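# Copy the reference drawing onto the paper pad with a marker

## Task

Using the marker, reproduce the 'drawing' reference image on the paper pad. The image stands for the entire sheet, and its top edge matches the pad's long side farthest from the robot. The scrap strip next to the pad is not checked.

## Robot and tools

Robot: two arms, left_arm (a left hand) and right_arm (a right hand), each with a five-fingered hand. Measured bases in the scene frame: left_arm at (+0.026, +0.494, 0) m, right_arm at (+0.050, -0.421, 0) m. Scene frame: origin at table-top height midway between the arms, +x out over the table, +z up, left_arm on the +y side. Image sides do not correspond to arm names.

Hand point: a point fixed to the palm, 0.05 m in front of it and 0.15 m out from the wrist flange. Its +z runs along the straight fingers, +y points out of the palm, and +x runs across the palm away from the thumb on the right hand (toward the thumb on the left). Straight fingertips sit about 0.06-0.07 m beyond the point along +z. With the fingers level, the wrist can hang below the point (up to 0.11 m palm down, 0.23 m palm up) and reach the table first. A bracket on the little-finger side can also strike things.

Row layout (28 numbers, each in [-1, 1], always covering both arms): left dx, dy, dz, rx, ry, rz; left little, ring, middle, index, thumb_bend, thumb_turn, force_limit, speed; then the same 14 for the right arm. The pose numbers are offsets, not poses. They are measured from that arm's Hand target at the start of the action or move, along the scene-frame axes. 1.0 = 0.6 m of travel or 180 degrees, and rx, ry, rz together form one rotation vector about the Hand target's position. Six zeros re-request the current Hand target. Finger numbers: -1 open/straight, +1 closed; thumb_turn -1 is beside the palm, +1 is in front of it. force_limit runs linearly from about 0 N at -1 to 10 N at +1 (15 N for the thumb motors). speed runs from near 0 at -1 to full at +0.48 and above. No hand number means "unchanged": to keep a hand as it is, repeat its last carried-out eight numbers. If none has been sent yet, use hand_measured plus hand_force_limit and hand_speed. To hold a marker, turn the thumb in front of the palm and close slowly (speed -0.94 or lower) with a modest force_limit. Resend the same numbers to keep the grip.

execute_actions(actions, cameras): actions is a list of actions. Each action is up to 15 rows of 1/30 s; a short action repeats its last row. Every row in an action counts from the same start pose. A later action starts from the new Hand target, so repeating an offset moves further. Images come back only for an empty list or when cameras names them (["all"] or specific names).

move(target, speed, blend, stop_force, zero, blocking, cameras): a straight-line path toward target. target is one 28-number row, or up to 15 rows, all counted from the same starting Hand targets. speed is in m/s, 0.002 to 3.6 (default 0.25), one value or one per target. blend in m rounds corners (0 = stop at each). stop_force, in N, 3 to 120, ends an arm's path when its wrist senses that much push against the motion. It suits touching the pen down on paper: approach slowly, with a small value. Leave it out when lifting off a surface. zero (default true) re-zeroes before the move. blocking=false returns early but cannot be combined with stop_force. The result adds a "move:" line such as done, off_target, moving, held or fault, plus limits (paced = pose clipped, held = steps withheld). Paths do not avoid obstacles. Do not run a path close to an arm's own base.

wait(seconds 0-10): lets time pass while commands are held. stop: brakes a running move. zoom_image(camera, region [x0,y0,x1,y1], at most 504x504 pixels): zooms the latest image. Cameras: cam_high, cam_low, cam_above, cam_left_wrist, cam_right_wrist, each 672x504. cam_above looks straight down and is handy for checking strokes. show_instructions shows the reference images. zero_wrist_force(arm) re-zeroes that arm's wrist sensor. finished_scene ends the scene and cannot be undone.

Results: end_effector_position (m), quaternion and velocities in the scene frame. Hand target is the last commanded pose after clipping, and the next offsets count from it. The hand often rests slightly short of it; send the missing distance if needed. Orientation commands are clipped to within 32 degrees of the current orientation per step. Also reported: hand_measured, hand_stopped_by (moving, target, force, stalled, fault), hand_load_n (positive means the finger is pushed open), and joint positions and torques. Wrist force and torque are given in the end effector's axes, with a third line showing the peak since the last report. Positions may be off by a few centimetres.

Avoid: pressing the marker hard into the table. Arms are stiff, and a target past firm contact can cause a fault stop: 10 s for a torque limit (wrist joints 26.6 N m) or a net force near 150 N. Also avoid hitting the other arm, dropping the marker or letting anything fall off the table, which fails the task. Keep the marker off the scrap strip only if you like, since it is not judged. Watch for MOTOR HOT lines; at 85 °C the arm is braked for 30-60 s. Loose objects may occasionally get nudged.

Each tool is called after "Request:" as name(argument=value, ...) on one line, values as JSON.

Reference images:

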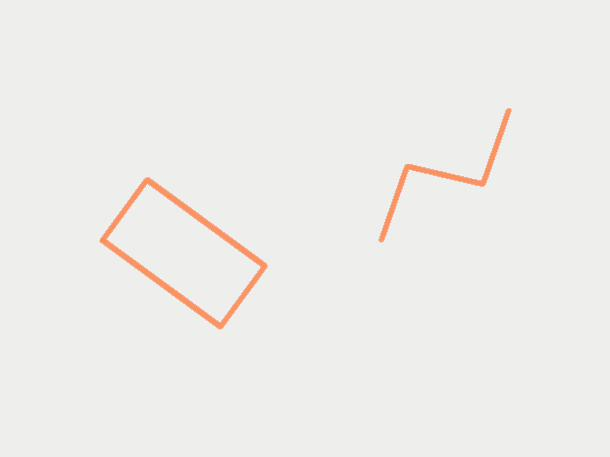

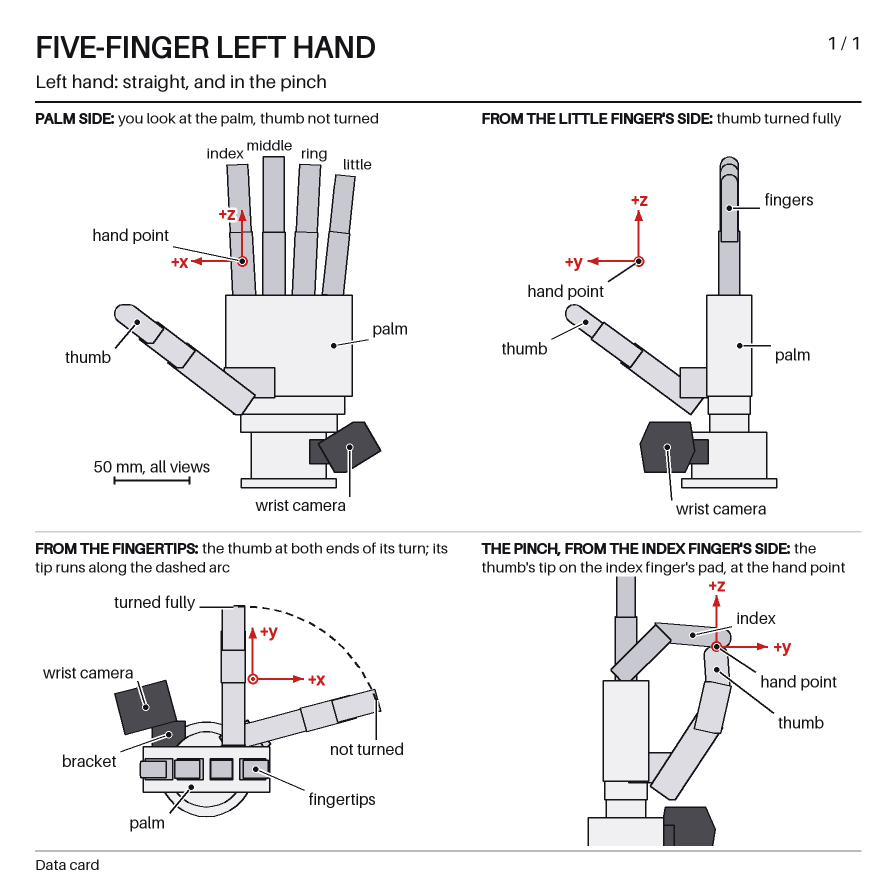

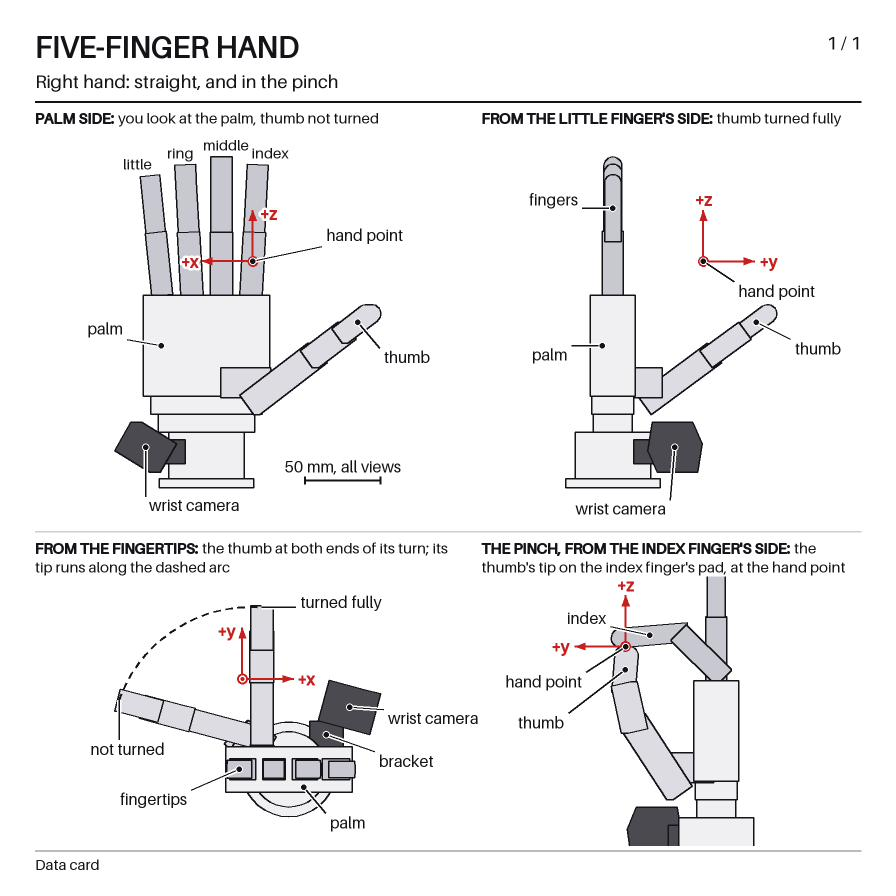

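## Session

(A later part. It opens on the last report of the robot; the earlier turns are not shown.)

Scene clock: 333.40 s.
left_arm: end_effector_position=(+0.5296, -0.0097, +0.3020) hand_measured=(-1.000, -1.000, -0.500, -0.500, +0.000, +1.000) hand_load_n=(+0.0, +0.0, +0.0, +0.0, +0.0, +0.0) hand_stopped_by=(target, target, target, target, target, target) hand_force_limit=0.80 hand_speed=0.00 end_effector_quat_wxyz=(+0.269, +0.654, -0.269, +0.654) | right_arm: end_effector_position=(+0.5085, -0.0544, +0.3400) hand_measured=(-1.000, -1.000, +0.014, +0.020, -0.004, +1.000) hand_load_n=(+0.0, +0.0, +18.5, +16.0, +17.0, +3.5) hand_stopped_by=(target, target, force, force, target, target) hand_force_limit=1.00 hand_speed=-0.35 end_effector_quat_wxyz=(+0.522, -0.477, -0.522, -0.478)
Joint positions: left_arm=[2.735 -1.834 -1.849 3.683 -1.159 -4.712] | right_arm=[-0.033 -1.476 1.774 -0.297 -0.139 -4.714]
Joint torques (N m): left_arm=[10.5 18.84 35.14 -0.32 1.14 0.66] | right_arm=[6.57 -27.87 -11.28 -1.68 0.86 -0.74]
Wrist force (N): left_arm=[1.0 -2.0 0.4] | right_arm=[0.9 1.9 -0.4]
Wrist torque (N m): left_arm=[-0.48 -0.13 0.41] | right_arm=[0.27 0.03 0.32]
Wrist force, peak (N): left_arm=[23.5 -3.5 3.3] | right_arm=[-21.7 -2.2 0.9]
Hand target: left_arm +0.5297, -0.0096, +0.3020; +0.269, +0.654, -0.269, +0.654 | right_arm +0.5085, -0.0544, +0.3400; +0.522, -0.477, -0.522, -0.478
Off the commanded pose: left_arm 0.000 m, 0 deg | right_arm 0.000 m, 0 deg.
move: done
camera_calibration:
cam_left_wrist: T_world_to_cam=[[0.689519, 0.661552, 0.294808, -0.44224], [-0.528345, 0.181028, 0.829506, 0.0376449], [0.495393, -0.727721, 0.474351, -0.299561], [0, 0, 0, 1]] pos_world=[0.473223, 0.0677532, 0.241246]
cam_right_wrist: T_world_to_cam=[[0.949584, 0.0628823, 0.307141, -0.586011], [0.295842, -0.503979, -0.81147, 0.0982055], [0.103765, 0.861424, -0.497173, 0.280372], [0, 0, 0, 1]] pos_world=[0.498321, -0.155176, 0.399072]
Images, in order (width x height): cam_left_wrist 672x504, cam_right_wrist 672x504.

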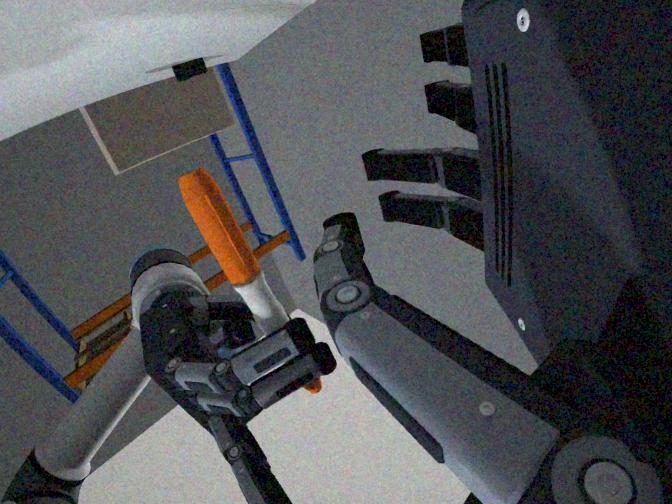

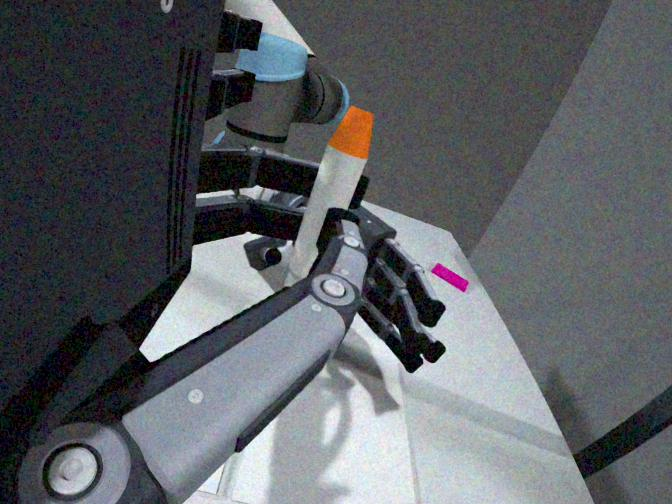

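Request:
move(target=[[-0.0644,-0.0615,-0.01,0,0,0,-1,-1,-0.3,-0.3,0,1,0.5,0,0,0,0,0,0,0,-1,-1,0.5,0.6,0,1,1,-0.35],[-0.061,-0.065,-0.01,0,0,0,-1,-1,-0.3,-0.3,0,1,0.5,0,0,0,0,0,0,0,-1,-1,0.5,0.6,0,1,1,-0.35],[-0.061,-0.065,-0.01,0,0,0,-1,-1,0.3,0.3,0,1,0,-0.92,0,0,0,0,0,0,-1,-1,0.5,0.6,0,1,1,-0.35],[-0.061,-0.065,-0.01,0,0,0,-1,-1,0.6,0.6,0,1,1,-0.35,0,0,0,0,0,0,-1,-1,0.5,0.6,0,1,1,-0.35]], speed=[0.08,0.03,0.03,0.03], cameras=["cam_left_wrist","cam_right_wrist"])

Scene clock: 339.37 s.
left_arm: end_effector_position=(+0.4931, -0.0486, +0.2960) hand_measured=(-1.000, -1.000, +0.008, +0.008, -0.002, +1.000) hand_load_n=(+0.0, +0.5, +18.0, +15.5, +7.5, +0.5) hand_stopped_by=(target, target, force, force, target, target) hand_force_limit=1.00 hand_speed=-0.35 end_effector_quat_wxyz=(+0.269, +0.654, -0.269, +0.654) | right_arm: end_effector_position=(+0.5085, -0.0544, +0.3400) hand_measured=(-1.000, -1.000, +0.014, +0.020, -0.004, +1.000) hand_load_n=(+0.0, +0.0, +16.0, +19.5, +18.0, +5.0) hand_stopped_by=(target, target, force, force, target, target) hand_force_limit=1.00 hand_speed=-0.35 end_effector_quat_wxyz=(+0.522, -0.477, -0.522, -0.478)
Joint positions: left_arm=[2.622 -1.837 -1.863 3.7 -1.273 -4.712] | right_arm=[-0.033 -1.476 1.774 -0.297 -0.139 -4.714]
Joint torques (N m): left_arm=[-7.48 22.52 32.77 0.04 0.81 -1.11] | right_arm=[6.06 -27.84 -12.48 -1.35 0.81 -0.95]
Wrist force (N): left_arm=[1.3 -3.1 3.5] | right_arm=[1.5 -1.5 1.8]
Wrist torque (N m): left_arm=[-0.56 -0.17 0.37] | right_arm=[0.23 0.10 0.37]
Wrist force, peak (N): left_arm=[0.6 -3.1 4.1] | right_arm=[1.8 -1.7 1.8]
Hand target: left_arm +0.4931, -0.0486, +0.2960; +0.269, +0.654, -0.269, +0.654 | right_arm +0.5085, -0.0544, +0.3400; +0.522, -0.477, -0.522, -0.478
Off the commanded pose: left_arm 0.000 m, 0 deg | right_arm 0.000 m, 0 deg.
move: done
camera_calibration:
cam_left_wrist: T_world_to_cam=[[0.689519, 0.661552, 0.294808, -0.389635], [-0.528345, 0.181028, 0.829506, 0.0303612], [0.495393, -0.727721, 0.474351, -0.306869], [0, 0, 0, 1]] pos_world=[0.436723, 0.0289532, 0.235246]
cam_right_wrist: T_world_to_cam=[[0.949584, 0.0628823, 0.307141, -0.586011], [0.295842, -0.503979, -0.81147, 0.0982055], [0.103765, 0.861424, -0.497173, 0.280372], [0, 0, 0, 1]] pos_world=[0.498321, -0.155176, 0.399072]
Images, in order (width x height): cam_left_wrist 672x504, cam_right_wrist 672x504.

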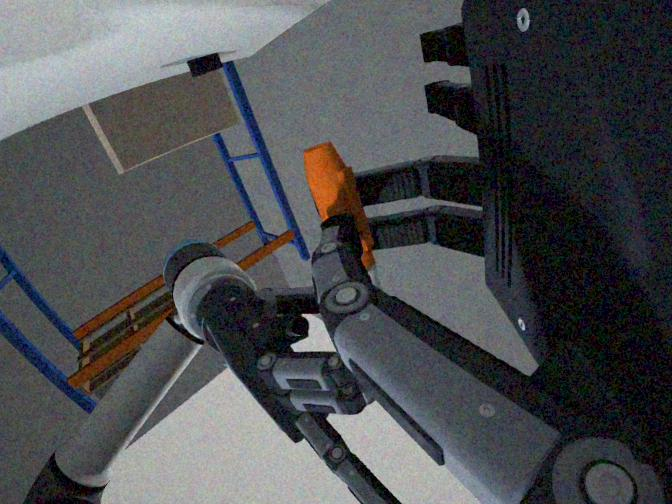

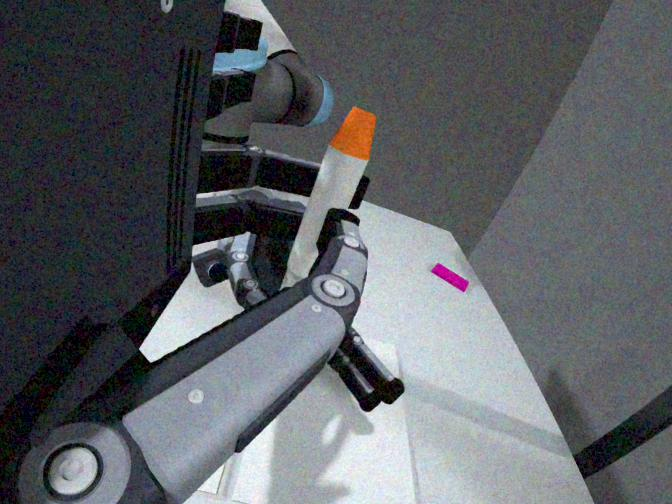

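Request:
move(target=[0,0,-0.0067,0,0,0,-1,-1,0.6,0.6,0,1,1,-0.35,0,0,0,0,0,0,-1,-1,0.5,0.6,0,1,1,-0.35], speed=0.004, stop_force=40, cameras=["cam_left_wrist","cam_right_wrist"])

Scene clock: 341.47 s.
left_arm: end_effector_position=(+0.4931, -0.0486, +0.2920) hand_measured=(-1.000, -1.000, +0.008, +0.008, -0.002, +1.000) hand_load_n=(+0.0, +0.0, +18.0, +13.0, +11.5, +1.5) hand_stopped_by=(target, target, force, force, target, target) hand_force_limit=1.00 hand_speed=-0.35 end_effector_quat_wxyz=(+0.269, +0.654, -0.269, +0.654) | right_arm: end_effector_position=(+0.5085, -0.0544, +0.3400) hand_measured=(-1.000, -1.000, +0.014, +0.020, -0.004, +1.000) hand_load_n=(+0.0, +0.0, +17.0, +20.0, +15.5, +5.0) hand_stopped_by=(target, target, force, force, target, target) hand_force_limit=1.00 hand_speed=-0.35 end_effector_quat_wxyz=(+0.522, -0.477, -0.522, -0.478)
Joint positions: left_arm=[2.622 -1.842 -1.868 3.71 -1.272 -4.712] | right_arm=[-0.033 -1.476 1.774 -0.297 -0.139 -4.714]
Joint torques (N m): left_arm=[-8.03 18.74 4.29 3.08 1.35 -0.21] | right_arm=[6.03 -27.89 -29.37 -1.21 1.07 -1.19]
Wrist force (N): left_arm=[2.1 -2.4 2.4] | right_arm=[0.1 -0.5 1.0]
Wrist torque (N m): left_arm=[-0.48 -0.16 0.41] | right_arm=[0.15 0.07 0.37]
Wrist force, peak (N): left_arm=[17.3 -3.8 1.4] | right_arm=[-15.8 -0.4 -0.9]
Hand target: left_arm +0.4931, -0.0486, +0.2920; +0.269, +0.654, -0.269, +0.654 | right_arm +0.5085, -0.0544, +0.3400; +0.522, -0.477, -0.522, -0.478
Off the commanded pose: left_arm 0.000 m, 0 deg | right_arm 0.000 m, 0 deg.
move: done
camera_calibration:
cam_left_wrist: T_world_to_cam=[[0.689519, 0.661552, 0.294808, -0.388456], [-0.528345, 0.181028, 0.829506, 0.0336792], [0.495393, -0.727721, 0.474351, -0.304971], [0, 0, 0, 1]] pos_world=[0.436723, 0.0289532, 0.231246]
cam_right_wrist: T_world_to_cam=[[0.949584, 0.0628823, 0.307141, -0.586011], [0.295842, -0.503979, -0.81147, 0.0982055], [0.103765, 0.861424, -0.497173, 0.280372], [0, 0, 0, 1]] pos_world=[0.498321, -0.155176, 0.399072]
Images, in order (width x height): cam_left_wrist 672x504, cam_right_wrist 672x504.

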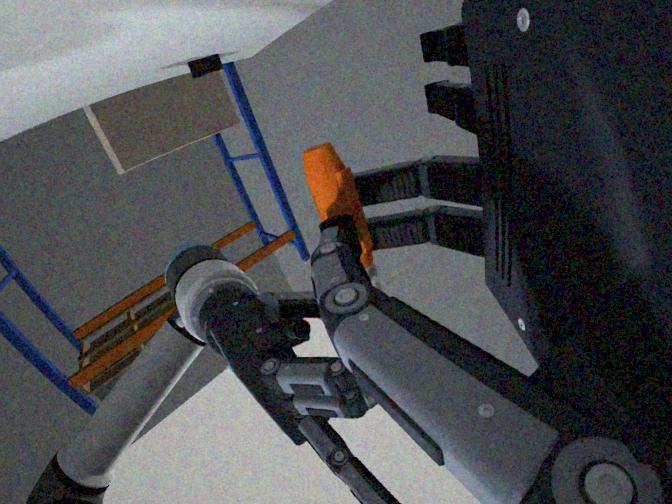

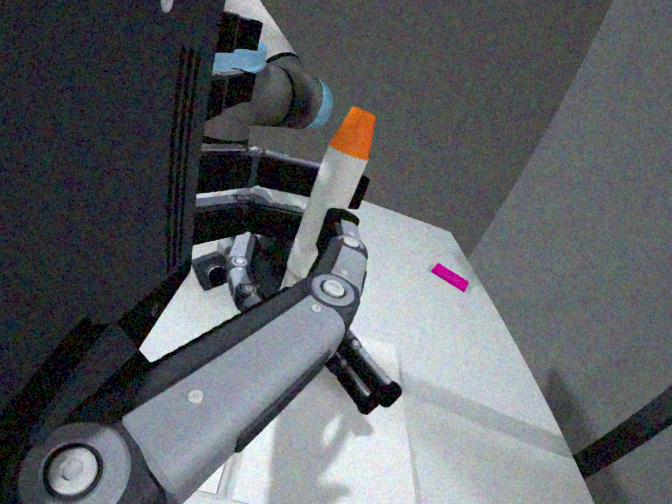

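Request:
zoom_image(camera="cam_left_wrist", region=[280, 130, 440, 310])

Scaled by 2.800 from the camera's 672x504 image, which has a finer 960x720 frame.

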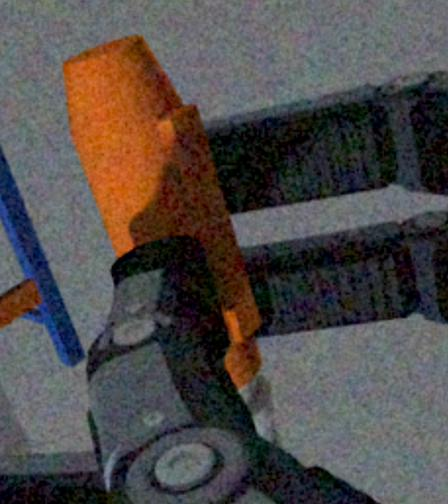

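Request:
move(target=[0,0,-0.0667,0,0,0,-1,-1,0.6,0.6,0,1,1,-0.35,0,0,0,0,0,0,-1,-1,0.5,0.6,0,1,1,-0.35], speed=0.03, cameras=["cam_left_wrist","cam_right_wrist","cam_above"])

Scene clock: 343.60 s.
left_arm: end_effector_position=(+0.4931, -0.0486, +0.2521) hand_measured=(-1.000, -1.000, +0.008, +0.008, -0.002, +1.000) hand_load_n=(+0.0, +0.0, +18.0, +11.0, +12.0, +0.5) hand_stopped_by=(target, target, force, force, target, target) hand_force_limit=1.00 hand_speed=-0.35 end_effector_quat_wxyz=(+0.269, +0.654, -0.269, +0.654) | right_arm: end_effector_position=(+0.5086, -0.0544, +0.3400) hand_measured=(-1.000, -1.000, +0.014, +0.020, -0.004, +1.000) hand_load_n=(+0.0, +0.0, +18.0, +16.0, +16.5, +4.0) hand_stopped_by=(target, target, force, force, target, target) hand_force_limit=1.00 hand_speed=-0.35 end_effector_quat_wxyz=(+0.522, -0.477, -0.522, -0.478)
Joint positions: left_arm=[2.622 -1.9 -1.913 3.813 -1.272 -4.712] | right_arm=[-0.033 -1.476 1.774 -0.297 -0.139 -4.714]
Joint torques (N m): left_arm=[-1.25 20.8 3 3.23 0.54 -0.55] | right_arm=[5.27 -27.32 -21.66 -0.91 0.98 -1.21]
Wrist force (N): left_arm=[0.9 -2.3 0.5] | right_arm=[1.2 1.4 -0.6]
Wrist torque (N m): left_arm=[-0.53 -0.12 0.40] | right_arm=[0.20 0.02 0.30]
Wrist force, peak (N): left_arm=[2.7 -2.7 2.2] | right_arm=[1.4 1.5 -0.5]
Hand target: left_arm +0.4931, -0.0486, +0.2520; +0.269, +0.654, -0.269, +0.654 | right_arm +0.5085, -0.0544, +0.3400; +0.522, -0.477, -0.522, -0.478
Off the commanded pose: left_arm 0.000 m, 0 deg | right_arm 0.000 m, 0 deg.
move: done
camera_calibration:
cam_left_wrist: T_world_to_cam=[[0.689552, 0.661504, 0.29484, -0.376712], [-0.528336, 0.181014, 0.829515, 0.0667714], [0.495357, -0.727768, 0.474315, -0.286021], [0, 0, 0, 1]] pos_world=[0.436723, 0.0289532, 0.191346]
cam_right_wrist: T_world_to_cam=[[0.949584, 0.0628823, 0.307141, -0.586011], [0.295842, -0.503979, -0.81147, 0.0982055], [0.103765, 0.861424, -0.497173, 0.280372], [0, 0, 0, 1]] pos_world=[0.498321, -0.155176, 0.399072]
Images, in order (width x height): cam_above 672x504, cam_left_wrist 672x504, cam_right_wrist 672x504.

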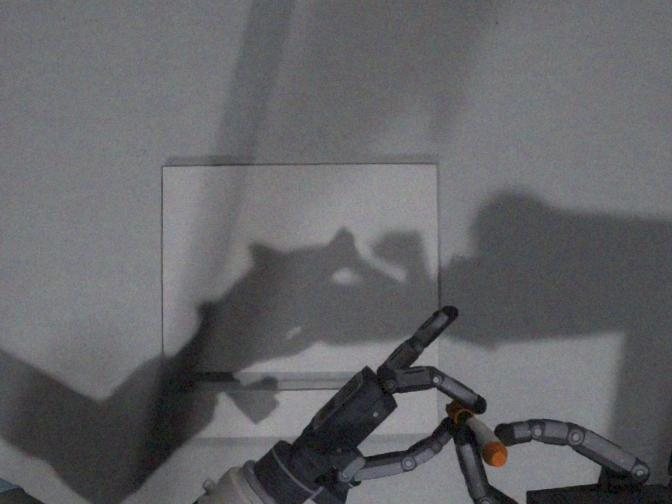

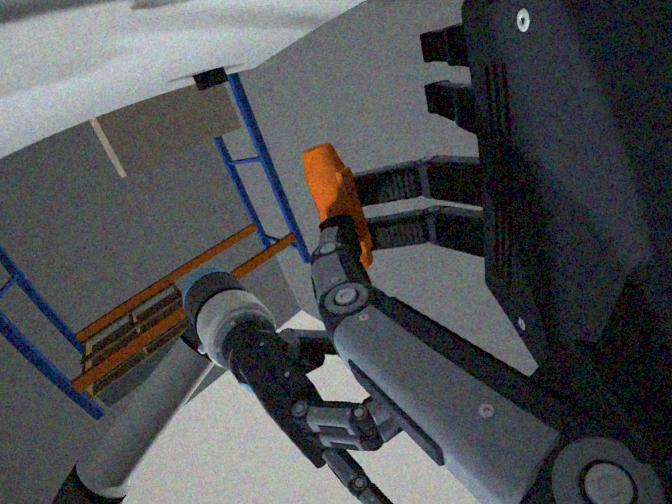

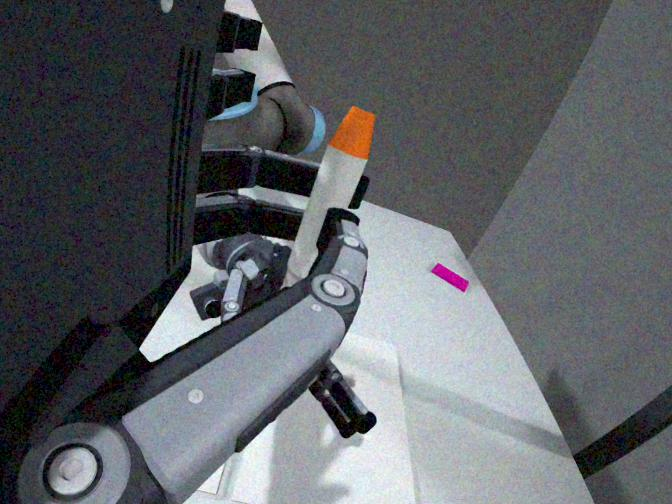

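Request:
move(target=[-0.025,0.2,-0.03,0,0,0,-1,-1,0.6,0.6,0,1,1,-0.35,0,0,0,0,0,0,-1,-1,0.5,0.6,0,1,1,-0.35], speed=0.2, cameras=["cam_left_wrist","cam_right_wrist","cam_low"])

Request:
zoom_image(camera="cam_left_wrist", region=[120, 100, 360, 340])

Scene clock: 345.67 s.
left_arm: end_effector_position=(+0.4781, +0.0713, +0.2340) hand_measured=(-1.000, -1.000, +0.008, +0.008, -0.002, +1.000) hand_load_n=(+0.0, +0.0, +18.0, +11.5, +12.0, +1.0) hand_stopped_by=(target, target, force, force, target, target) hand_force_limit=1.00 hand_speed=-0.35 end_effector_quat_wxyz=(+0.269, +0.654, -0.269, +0.654) | right_arm: end_effector_position=(+0.5086, -0.0544, +0.3400) hand_measured=(-1.000, -1.000, +0.014, +0.020, -0.004, +1.000) hand_load_n=(+0.0, +0.0, +18.0, +16.0, +16.5, +3.5) hand_stopped_by=(target, target, force, force, target, target) hand_force_limit=1.00 hand_speed=-0.35 end_effector_quat_wxyz=(+0.522, -0.477, -0.522, -0.478)
Joint positions: left_arm=[2.893 -1.751 -2.178 3.929 -1.002 -4.712] | right_arm=[-0.033 -1.476 1.774 -0.297 -0.139 -4.714]
Joint torques (N m): left_arm=[11.75 30.48 1.91 3.06 1.07 -1.62] | right_arm=[5.24 -27.35 -13.2 -0.9 0.96 -1.44]
Wrist force (N): left_arm=[1.1 -1.8 0.1] | right_arm=[1.1 1.5 -0.5]
Wrist torque (N m): left_arm=[-0.43 -0.14 0.38] | right_arm=[0.22 0.03 0.31]
Wrist force, peak (N): left_arm=[0.8 -2.6 0.2] | right_arm=[1.2 1.6 -0.6]
Hand target: left_arm +0.4781, +0.0714, +0.2340; +0.269, +0.654, -0.269, +0.654 | right_arm +0.5085, -0.0544, +0.3400; +0.522, -0.477, -0.522, -0.478
Off the commanded pose: left_arm 0.000 m, 0 deg | right_arm 0.000 m, 0 deg.
move: done
camera_calibration:
cam_left_wrist: T_world_to_cam=[[0.689486, 0.661602, 0.294774, -0.440322], [-0.528318, 0.18099, 0.829532, 0.0521498], [0.495468, -0.727685, 0.474327, -0.182807], [0, 0, 0, 1]] pos_world=[0.421723, 0.148853, 0.173246]
cam_right_wrist: T_world_to_cam=[[0.949584, 0.0628823, 0.307141, -0.586011], [0.295842, -0.503979, -0.81147, 0.0982055], [0.103765, 0.861424, -0.497173, 0.280372], [0, 0, 0, 1]] pos_world=[0.498321, -0.155176, 0.399072]
Images, in order (width x height): cam_low 672x504, cam_left_wrist 672x504, cam_right_wrist 672x504.

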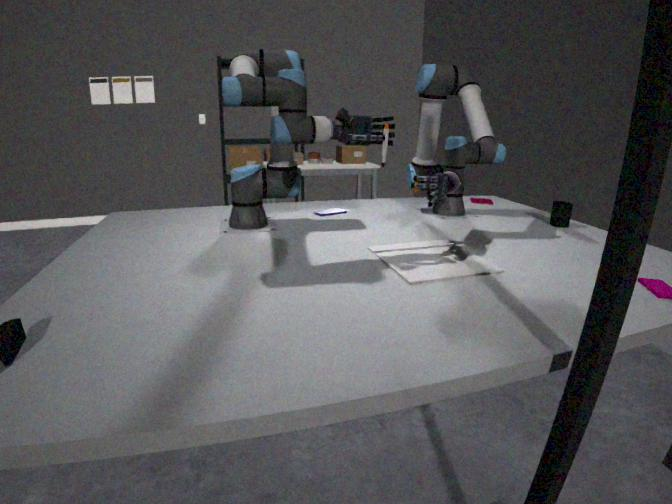

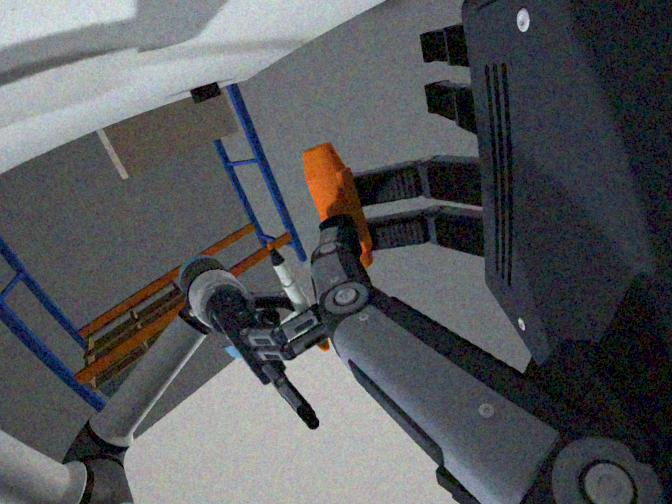

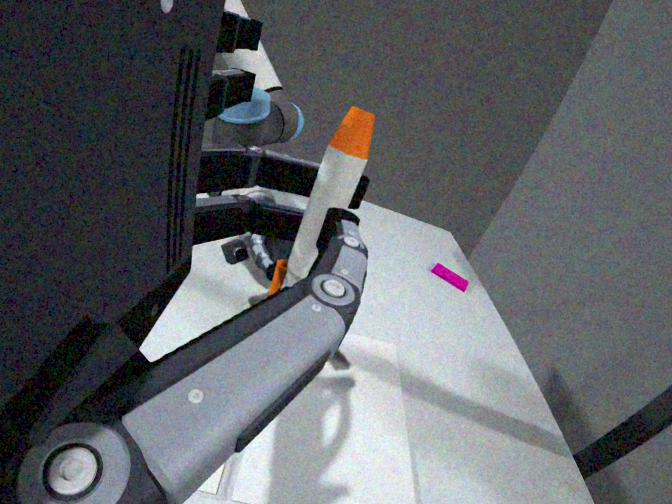

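Scaled by 2.100 from the camera's 672x504 image, which has a finer 960x720 frame.

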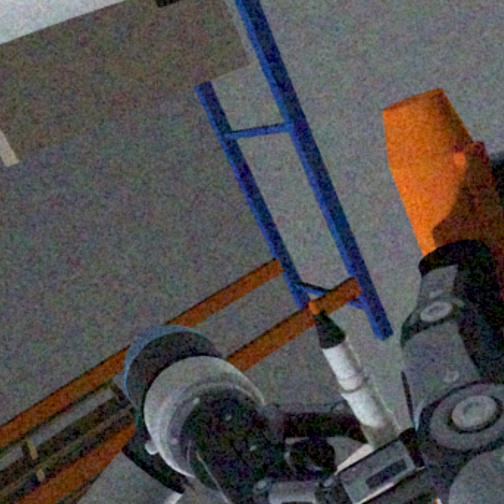

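Request:
move(target=[-0.0468,0.381,-0.09,0,0,0,-1,-1,0.6,0.6,0,1,1,-0.35,-0.0933,0.0648,-0.3667,0,0,-0.3333,-1,-1,0.5,0.6,0,1,1,-0.35], speed=0.2, cameras=["all"])

Scene clock: 350.57 s.
left_arm: end_effector_position=(+0.4500, +0.2999, +0.1800) hand_measured=(-1.000, -1.000, +0.008, +0.008, -0.002, +1.000) hand_load_n=(+0.0, +0.0, +18.0, +11.5, +12.0, +1.0) hand_stopped_by=(target, target, force, force, target, target) hand_force_limit=1.00 hand_speed=-0.35 end_effector_quat_wxyz=(+0.269, +0.654, -0.269, +0.654) | right_arm: end_effector_position=(+0.4526, -0.0155, +0.1200) hand_measured=(-1.000, -1.000, +0.014, +0.020, -0.004, +1.000) hand_load_n=(+0.0, +0.0, +18.0, +15.5, +16.5, +3.5) hand_stopped_by=(target, target, force, force, target, target) hand_force_limit=1.00 hand_speed=-0.35 end_effector_quat_wxyz=(-0.213, +0.674, +0.213, +0.674)
Joint positions: left_arm=[3.666 -1.698 -2.469 4.168 -0.229 -4.713] | right_arm=[0.714 -1.323 2.295 -0.972 1.656 -4.713]
Joint torques (N m): left_arm=[11.88 6.89 -3.12 2.19 1.26 -1.36] | right_arm=[8.65 -10.66 -21.63 -4.55 1.15 -2.33]
Wrist force (N): left_arm=[0.8 -2.1 0.3] | right_arm=[1.2 1.1 -0.4]
Wrist torque (N m): left_arm=[-0.46 -0.09 0.42] | right_arm=[0.14 0.01 0.32]
Wrist force, peak (N): left_arm=[1.2 -2.5 0.4] | right_arm=[1.5 1.9 -0.6]
Hand target: left_arm +0.4500, +0.3000, +0.1800; +0.269, +0.654, -0.269, +0.654 | right_arm +0.4526, -0.0155, +0.1200; -0.213, +0.674, +0.213, +0.674
Off the commanded pose: left_arm 0.000 m, 0 deg | right_arm 0.000 m, 0 deg.
move: done
camera_calibration:
cam_left_wrist: T_world_to_cam=[[0.689519, 0.661552, 0.294808, -0.55627], [-0.528345, 0.181028, 0.829506, 0.0407238], [0.495393, -0.727721, 0.474351, 0.0231181], [0, 0, 0, 1]] pos_world=[0.393623, 0.377453, 0.119246]
cam_right_wrist: T_world_to_cam=[[0.529542, -0.790728, 0.307139, -0.290915], [-0.288354, -0.508302, -0.811468, 0.220155], [0.79777, 0.341141, -0.497177, -0.178866], [0, 0, 0, 1]] pos_world=[0.360228, -0.0571108, 0.179072]

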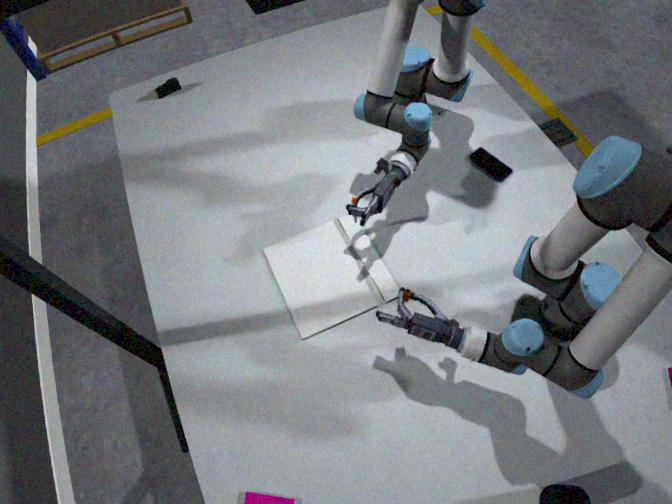

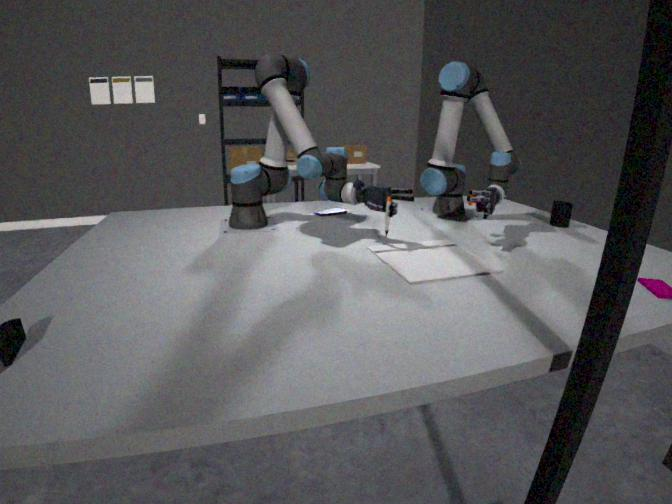

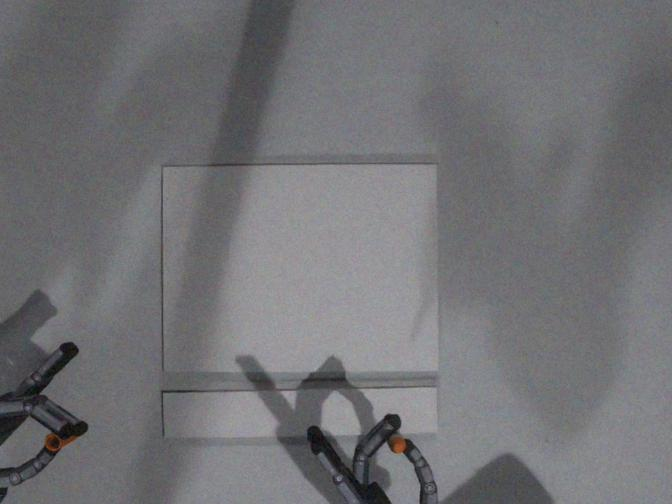

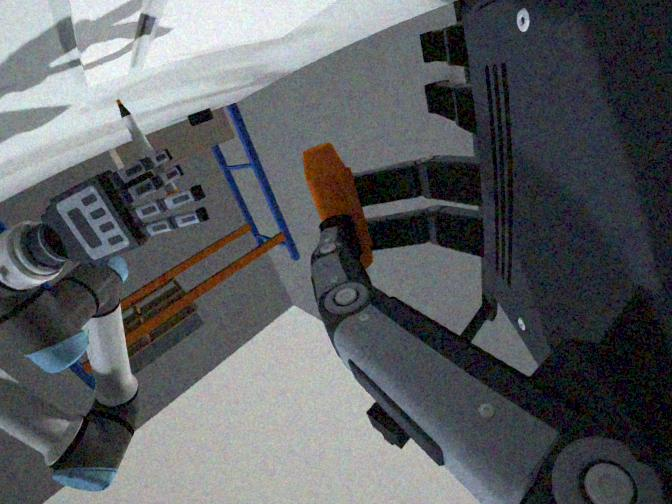

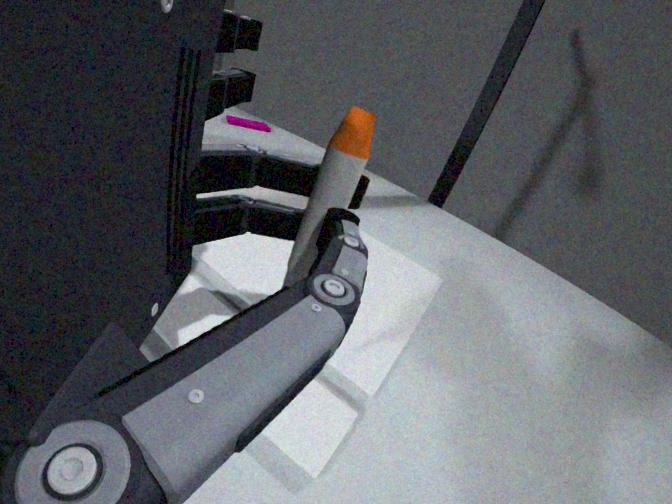

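Request:
move(target=[0,0,0,0,0,0,-1,-1,0.6,0.6,0,1,1,-0.35,0,0,-0.0333,0,0,0,-1,-1,0.5,0.6,0,1,1,-0.35], speed=0.06)

Request:
move(target=[0,0,0,0,0,0,-1,-1,0.6,0.6,0,1,1,-0.35,0,0,-0.0367,0,0,0,-1,-1,0.5,0.6,0,1,1,-0.35], speed=0.005, stop_force=3, cameras=["cam_above","cam_low","cam_left_wrist"])

Scene clock: 351.87 s.
left_arm: end_effector_position=(+0.4500, +0.3000, +0.1800) hand_measured=(-1.000, -1.000, +0.008, +0.008, -0.002, +1.000) hand_load_n=(+0.0, +0.0, +18.0, +11.5, +12.0, +1.0) hand_stopped_by=(target, target, force, force, target, target) hand_force_limit=1.00 hand_speed=-0.35 end_effector_quat_wxyz=(+0.269, +0.654, -0.269, +0.654) | right_arm: end_effector_position=(+0.4526, -0.0155, +0.1001) hand_measured=(-1.000, -1.000, +0.014, +0.020, -0.004, +1.000) hand_load_n=(+0.0, +0.0, +18.0, +16.0, +17.0, +3.5) hand_stopped_by=(target, target, force, force, target, target) hand_force_limit=1.00 hand_speed=-0.35 end_effector_quat_wxyz=(-0.213, +0.674, +0.213, +0.674)
Joint positions: left_arm=[3.666 -1.698 -2.469 4.168 -0.228 -4.713] | right_arm=[0.715 -1.269 2.307 -1.038 1.656 -4.713]
Joint torques (N m): left_arm=[11.66 6.1 -2.76 2.15 1.24 -1.53] | right_arm=[8.23 -11.84 -3.48 -4.63 1.14 -0.66]
Wrist force (N): left_arm=[0.9 -1.9 0.5] | right_arm=[1.3 1.0 -0.4]
Wrist torque (N m): left_arm=[-0.44 -0.09 0.42] | right_arm=[0.14 -0.01 0.33]
Wrist force, peak (N): left_arm=[1.0 -2.4 0.3] | right_arm=[1.4 1.3 -0.4]
Hand target: left_arm +0.4500, +0.3000, +0.1800; +0.269, +0.654, -0.269, +0.654 | right_arm +0.4526, -0.0155, +0.1000; -0.213, +0.674, +0.213, +0.674
Off the commanded pose: left_arm 0.000 m, 0 deg | right_arm 0.000 m, 0 deg.
move: done

Scene clock: 356.33 s.
left_arm: end_effector_position=(+0.4500, +0.3000, +0.1800) hand_measured=(-1.000, -1.000, +0.008, +0.008, -0.002, +1.000) hand_load_n=(+0.0, +0.0, +17.5, +11.5, +12.0, +0.5) hand_stopped_by=(target, target, force, force, target, target) hand_force_limit=1.00 hand_speed=-0.35 end_effector_quat_wxyz=(+0.269, +0.654, -0.269, +0.654) | right_arm: end_effector_position=(+0.4526, -0.0155, +0.0833) hand_measured=(-1.000, -1.000, +0.014, +0.020, -0.004, +1.000) hand_load_n=(+0.0, +0.0, +18.5, +15.5, +17.0, +3.5) hand_stopped_by=(target, target, force, force, target, target) hand_force_limit=1.00 hand_speed=-0.35 end_effector_quat_wxyz=(-0.213, +0.674, +0.213, +0.674)
Joint positions: left_arm=[3.666 -1.698 -2.469 4.168 -0.228 -4.713] | right_arm=[0.715 -1.223 2.315 -1.093 1.656 -4.713]
Joint torques (N m): left_arm=[11.68 6.69 -3.5 2.15 1.13 -1.64] | right_arm=[8.96 -32.37 -15.18 1.98 0.65 -1.87]
Wrist force (N): left_arm=[0.6 -2.1 0.2] | right_arm=[4.3 0.9 0.1]
Wrist torque (N m): left_arm=[-0.47 -0.07 0.40] | right_arm=[0.13 0.05 0.34]
Wrist force, peak (N): left_arm=[0.9 -2.2 0.2] | right_arm=[5.8 0.8 -0.1]
Hand target: left_arm +0.4500, +0.3000, +0.1800; +0.269, +0.654, -0.269, +0.654 | right_arm +0.4526, -0.0155, +0.0833; -0.213, +0.674, +0.213, +0.674 (not the last commanded pose)
Off the commanded pose: left_arm 0.000 m, 0 deg | right_arm 0.005 m, 0 deg.
move: contact (right_arm)
camera_calibration:
cam_left_wrist: T_world_to_cam=[[0.689519, 0.661552, 0.294808, -0.556336], [-0.528345, 0.181028, 0.829506, 0.0407057], [0.495393, -0.727721, 0.474351, 0.0231909], [0, 0, 0, 1]] pos_world=[0.393623, 0.377553, 0.119246]
Images, in order (width x height): cam_low 672x504, cam_above 672x504, cam_left_wrist 672x504.

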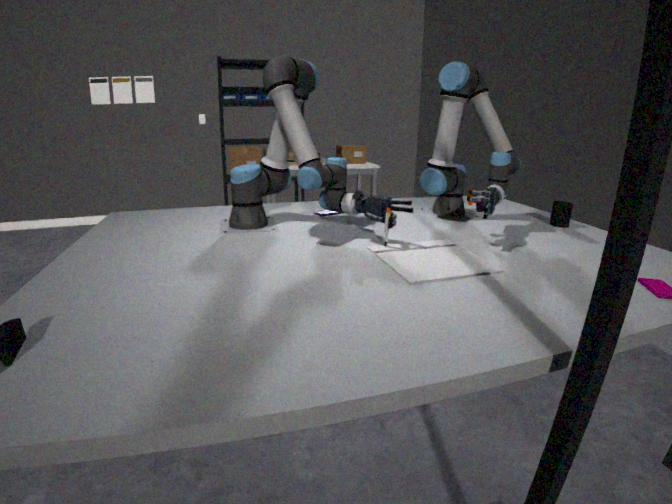

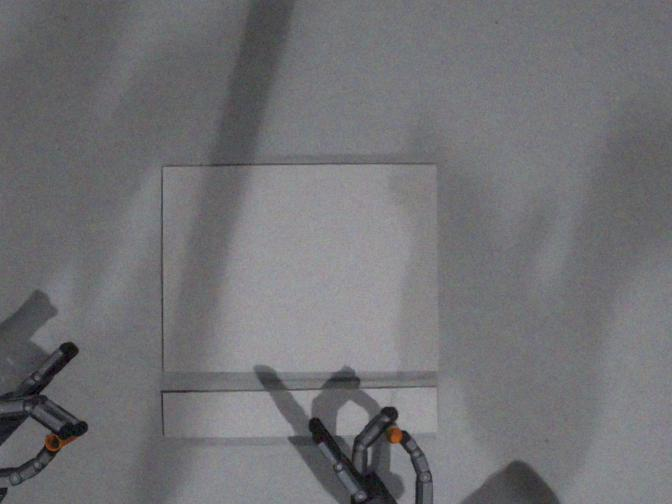

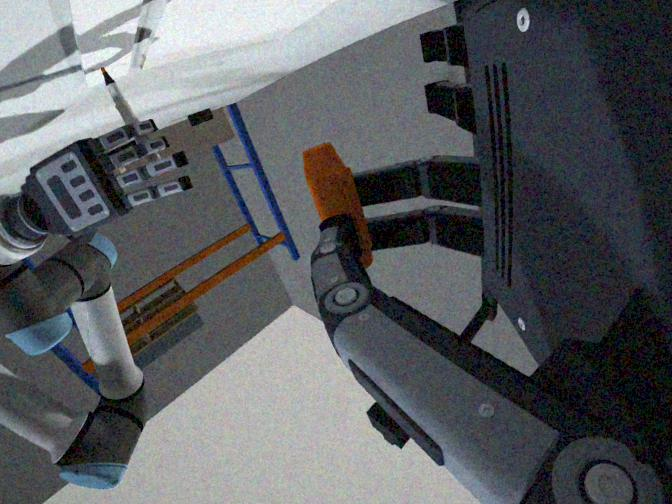

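Request:
move(target=[[0,0,0,0,0,0,-1,-1,0.6,0.6,0,1,1,-0.35,0,0.1,0,0,0,0,-1,-1,0.5,0.6,0,1,1,-0.35],[0,0,0,0,0,0,-1,-1,0.6,0.6,0,1,1,-0.35,0.0167,0.1,0,0,0,0,-1,-1,0.5,0.6,0,1,1,-0.35]], speed=0.03)

Request:
move(target=[[0,0,0,0,0,0,-1,-1,0.6,0.6,0,1,1,-0.35,0,0,0.05,0,0,0,-1,-1,0.5,0.6,0,1,1,-0.35],[0,0,0,0,0,0,-1,-1,0.6,0.6,0,1,1,-0.35,-0.2,-0.25,0.1,0,0,0,-1,-1,0.5,0.6,0,1,1,-0.35]], speed=[0.05,0.25], cameras=["cam_above","cam_right_wrist"])

Request:
zoom_image(camera="cam_above", region=[150, 360, 450, 460])

Scene clock: 359.77 s.
left_arm: end_effector_position=(+0.4500, +0.3000, +0.1800) hand_measured=(-1.000, -1.000, +0.008, +0.008, -0.002, +1.000) hand_load_n=(+0.0, +0.0, +18.0, +11.5, +12.0, +1.0) hand_stopped_by=(target, target, force, force, target, target) hand_force_limit=1.00 hand_speed=-0.35 end_effector_quat_wxyz=(+0.269, +0.654, -0.269, +0.654) | right_arm: end_effector_position=(+0.4624, +0.0445, +0.0834) hand_measured=(-1.000, -1.000, +0.014, +0.020, -0.004, +1.000) hand_load_n=(+0.0, +0.0, +19.0, +14.0, +16.5, +2.5) hand_stopped_by=(target, target, force, force, target, target) hand_force_limit=1.00 hand_speed=-0.35 end_effector_quat_wxyz=(-0.213, +0.674, +0.213, +0.674)
Joint positions: left_arm=[3.666 -1.698 -2.469 4.168 -0.228 -4.713] | right_arm=[0.819 -1.131 2.147 -1.016 1.761 -4.713]
Joint torques (N m): left_arm=[11.05 5.96 -3.14 2.25 1.21 -1.53] | right_arm=[-10.03 -15.99 -20.3 1.68 -1.36 -1.97]
Wrist force (N): left_arm=[0.7 -2.1 0.3] | right_arm=[3.9 0.6 -1.0]
Wrist torque (N m): left_arm=[-0.47 -0.09 0.41] | right_arm=[0.15 -0.02 0.37]
Wrist force, peak (N): left_arm=[1.0 -2.2 0.2] | right_arm=[4.5 1.5 -0.6]
Hand target: left_arm +0.4500, +0.3000, +0.1800; +0.269, +0.654, -0.269, +0.654 | right_arm +0.4626, +0.0445, +0.0833; -0.213, +0.674, +0.213, +0.674
Off the commanded pose: left_arm 0.000 m, 0 deg | right_arm 0.000 m, 0 deg.
move: done

Scene clock: 362.40 s.
left_arm: end_effector_position=(+0.4500, +0.3000, +0.1800) hand_measured=(-1.000, -1.000, +0.008, +0.008, -0.002, +1.000) hand_load_n=(+0.0, +0.0, +18.0, +11.5, +12.0, +1.0) hand_stopped_by=(target, target, force, force, target, target) hand_force_limit=1.00 hand_speed=-0.35 end_effector_quat_wxyz=(+0.269, +0.654, -0.269, +0.654) | right_arm: end_effector_position=(+0.3426, -0.1055, +0.1433) hand_measured=(-1.000, -1.000, +0.014, +0.020, -0.004, +1.000) hand_load_n=(+0.0, +0.0, +18.5, +15.5, +17.0, +3.5) hand_stopped_by=(target, target, force, force, target, target) hand_force_limit=1.00 hand_speed=-0.35 end_effector_quat_wxyz=(-0.213, +0.674, +0.213, +0.674)
Joint positions: left_arm=[3.666 -1.698 -2.469 4.168 -0.228 -4.713] | right_arm=[0.724 -1.701 2.613 -0.912 1.666 -4.713]
Joint torques (N m): left_arm=[10.4 5.79 -3.46 2.17 1.26 -1.59] | right_arm=[-9.88 -19.46 -6.95 1.22 -1.22 2.02]
Wrist force (N): left_arm=[0.7 -2.1 0.3] | right_arm=[0.9 1.2 -0.5]
Wrist torque (N m): left_arm=[-0.47 -0.10 0.42] | right_arm=[0.15 0.04 0.19]
Wrist force, peak (N): left_arm=[1.0 -2.1 0.6] | right_arm=[4.1 0.8 -1.0]
Hand target: left_arm +0.4500, +0.3000, +0.1800; +0.269, +0.654, -0.269, +0.654 | right_arm +0.3426, -0.1055, +0.1433; -0.213, +0.674, +0.213, +0.674
Off the commanded pose: left_arm 0.000 m, 0 deg | right_arm 0.000 m, 0 deg.
move: done
camera_calibration:
cam_right_wrist: T_world_to_cam=[[0.529196, -0.790939, 0.307193, -0.310863], [-0.288451, -0.508178, -0.811512, 0.161698], [0.797965, 0.340839, -0.497073, -0.0489735], [0, 0, 0, 1]] pos_world=[0.250229, -0.14701, 0.202372]
Images, in order (width x height): cam_above 672x504, cam_right_wrist 672x504.

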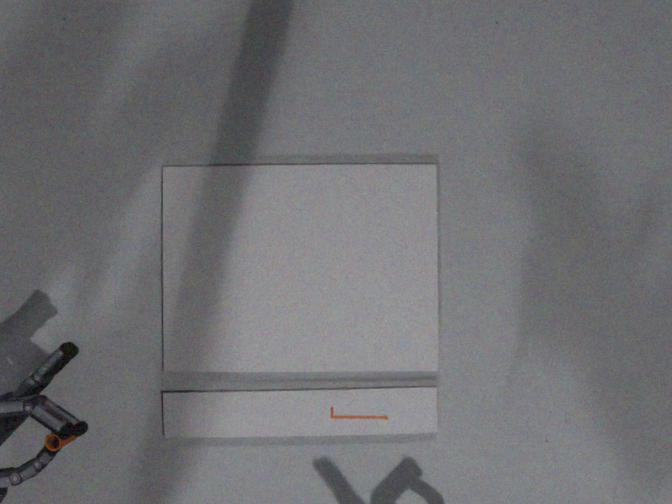

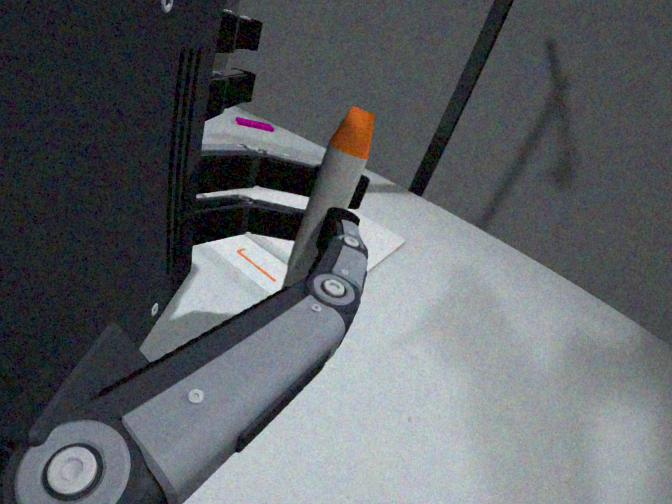

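Scaled by 1.680.

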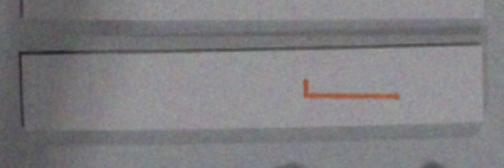

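Request:
zoom_image(camera="cam_above", region=[320, 395, 400, 430])

Request:
zoom_image(camera="cam_above", region=[145, 150, 185, 180])

Request:
zoom_image(camera="cam_above", region=[420, 150, 460, 180])

Request:
zoom_image(camera="cam_above", region=[420, 360, 460, 390])

Request:
zoom_image(camera="cam_above", region=[145, 360, 185, 390])

Scaled by 6.300.

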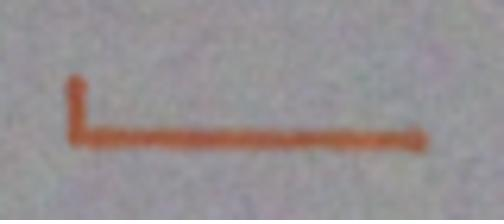

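Scaled by 12.600.

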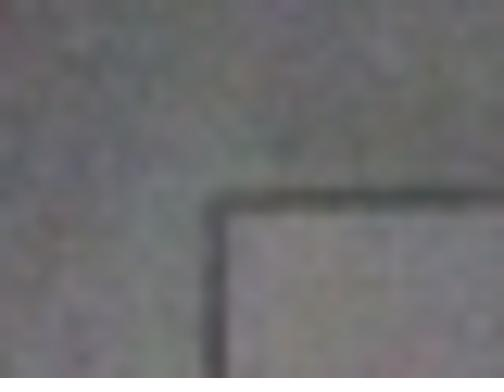

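Scaled by 12.600.

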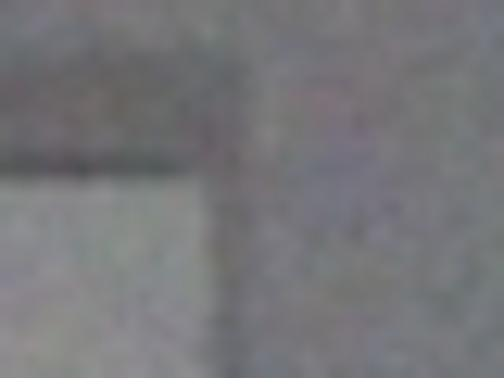

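Scaled by 12.600.

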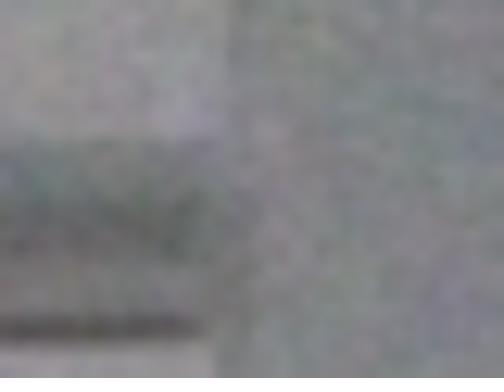

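Scaled by 12.600.

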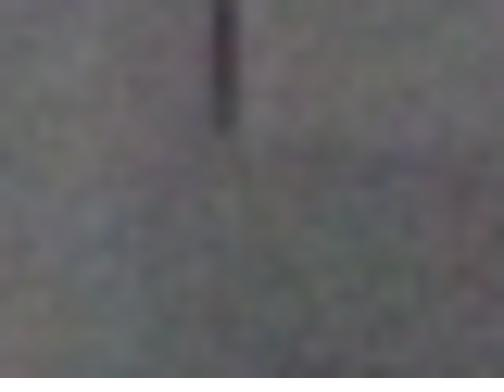

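Request:
move(target=[-0.0833,0.2,0,0,0,0,-1,-1,0.6,0.6,0,1,1,-0.35,0.1833,0.5,-0.09,0,0,0,-1,-1,0.5,0.6,0,1,1,-0.35], speed=0.2)

Request:
move(target=[0,0,0,0,0,0,-1,-1,0.6,0.6,0,1,1,-0.35,0,0,-0.0167,0,0,0,-1,-1,0.5,0.6,0,1,1,-0.35], speed=0.005, stop_force=3)

Scene clock: 368.27 s.
left_arm: end_effector_position=(+0.4001, +0.4200, +0.1800) hand_measured=(-1.000, -1.000, +0.008, +0.008, -0.002, +1.000) hand_load_n=(+0.0, +0.0, +18.0, +11.5, +12.0, +1.0) hand_stopped_by=(target, target, force, force, target, target) hand_force_limit=1.00 hand_speed=-0.35 end_effector_quat_wxyz=(+0.269, +0.654, -0.269, +0.654) | right_arm: end_effector_position=(+0.4525, +0.1944, +0.0894) hand_measured=(-1.000, -1.000, +0.014, +0.020, -0.004, +1.000) hand_load_n=(+0.0, +0.0, +18.0, +15.5, +16.5, +3.5) hand_stopped_by=(target, target, force, force, target, target) hand_force_limit=1.00 hand_speed=-0.35 end_effector_quat_wxyz=(-0.213, +0.674, +0.213, +0.674)
Joint positions: left_arm=[4.145 -1.674 -2.498 4.171 0.251 -4.711] | right_arm=[1.037 -0.922 1.723 -0.801 1.978 -4.713]
Joint torques (N m): left_arm=[11.46 20.06 18.06 -2.08 1.37 0.76] | right_arm=[10.37 -27.3 -24.48 1.59 0.95 2.09]
Wrist force (N): left_arm=[1.1 -2.0 0.4] | right_arm=[1.1 1.2 -0.5]
Wrist torque (N m): left_arm=[-0.47 -0.11 0.28] | right_arm=[0.17 0.02 0.21]
Wrist force, peak (N): left_arm=[1.2 -2.4 0.2] | right_arm=[1.2 1.7 -1.1]
Hand target: left_arm +0.4000, +0.4200, +0.1800; +0.269, +0.654, -0.269, +0.654 | right_arm +0.4526, +0.1945, +0.0893; -0.213, +0.674, +0.213, +0.674
Off the commanded pose: left_arm 0.000 m, 0 deg | right_arm 0.000 m, 0 deg.
move: done

Scene clock: 370.60 s.
left_arm: end_effector_position=(+0.4000, +0.4200, +0.1800) hand_measured=(-1.000, -1.000, +0.008, +0.008, -0.002, +1.000) hand_load_n=(+0.0, +0.0, +18.0, +11.5, +12.0, +1.0) hand_stopped_by=(target, target, force, force, target, target) hand_force_limit=1.00 hand_speed=-0.35 end_effector_quat_wxyz=(+0.269, +0.654, -0.269, +0.654) | right_arm: end_effector_position=(+0.4526, +0.1945, +0.0838) hand_measured=(-1.000, -1.000, +0.014, +0.020, -0.004, +1.000) hand_load_n=(+0.0, +0.0, +18.5, +15.5, +17.0, +3.0) hand_stopped_by=(target, target, force, force, target, target) hand_force_limit=1.00 hand_speed=-0.35 end_effector_quat_wxyz=(-0.213, +0.674, +0.213, +0.674)
Joint positions: left_arm=[4.145 -1.674 -2.498 4.171 0.251 -4.711] | right_arm=[1.037 -0.913 1.724 -0.812 1.979 -4.713]
Joint torques (N m): left_arm=[11.37 21.98 -4.02 -1.62 1.22 -0.79] | right_arm=[8.65 -47.36 -21.63 1.97 1.06 2.03]
Wrist force (N): left_arm=[1.3 -2.1 0.2] | right_arm=[4.4 1.2 -0.2]
Wrist torque (N m): left_arm=[-0.47 -0.14 0.29] | right_arm=[0.20 0.03 0.24]
Wrist force, peak (N): left_arm=[1.3 -2.5 0.2] | right_arm=[5.5 1.4 -0.2]
Hand target: left_arm +0.4000, +0.4200, +0.1800; +0.269, +0.654, -0.269, +0.654 | right_arm +0.4526, +0.1945, +0.0838; -0.213, +0.674, +0.213, +0.674 (not the last commanded pose)
Off the commanded pose: left_arm 0.000 m, 0 deg | right_arm 0.004 m, 0 deg.
move: contact (right_arm)


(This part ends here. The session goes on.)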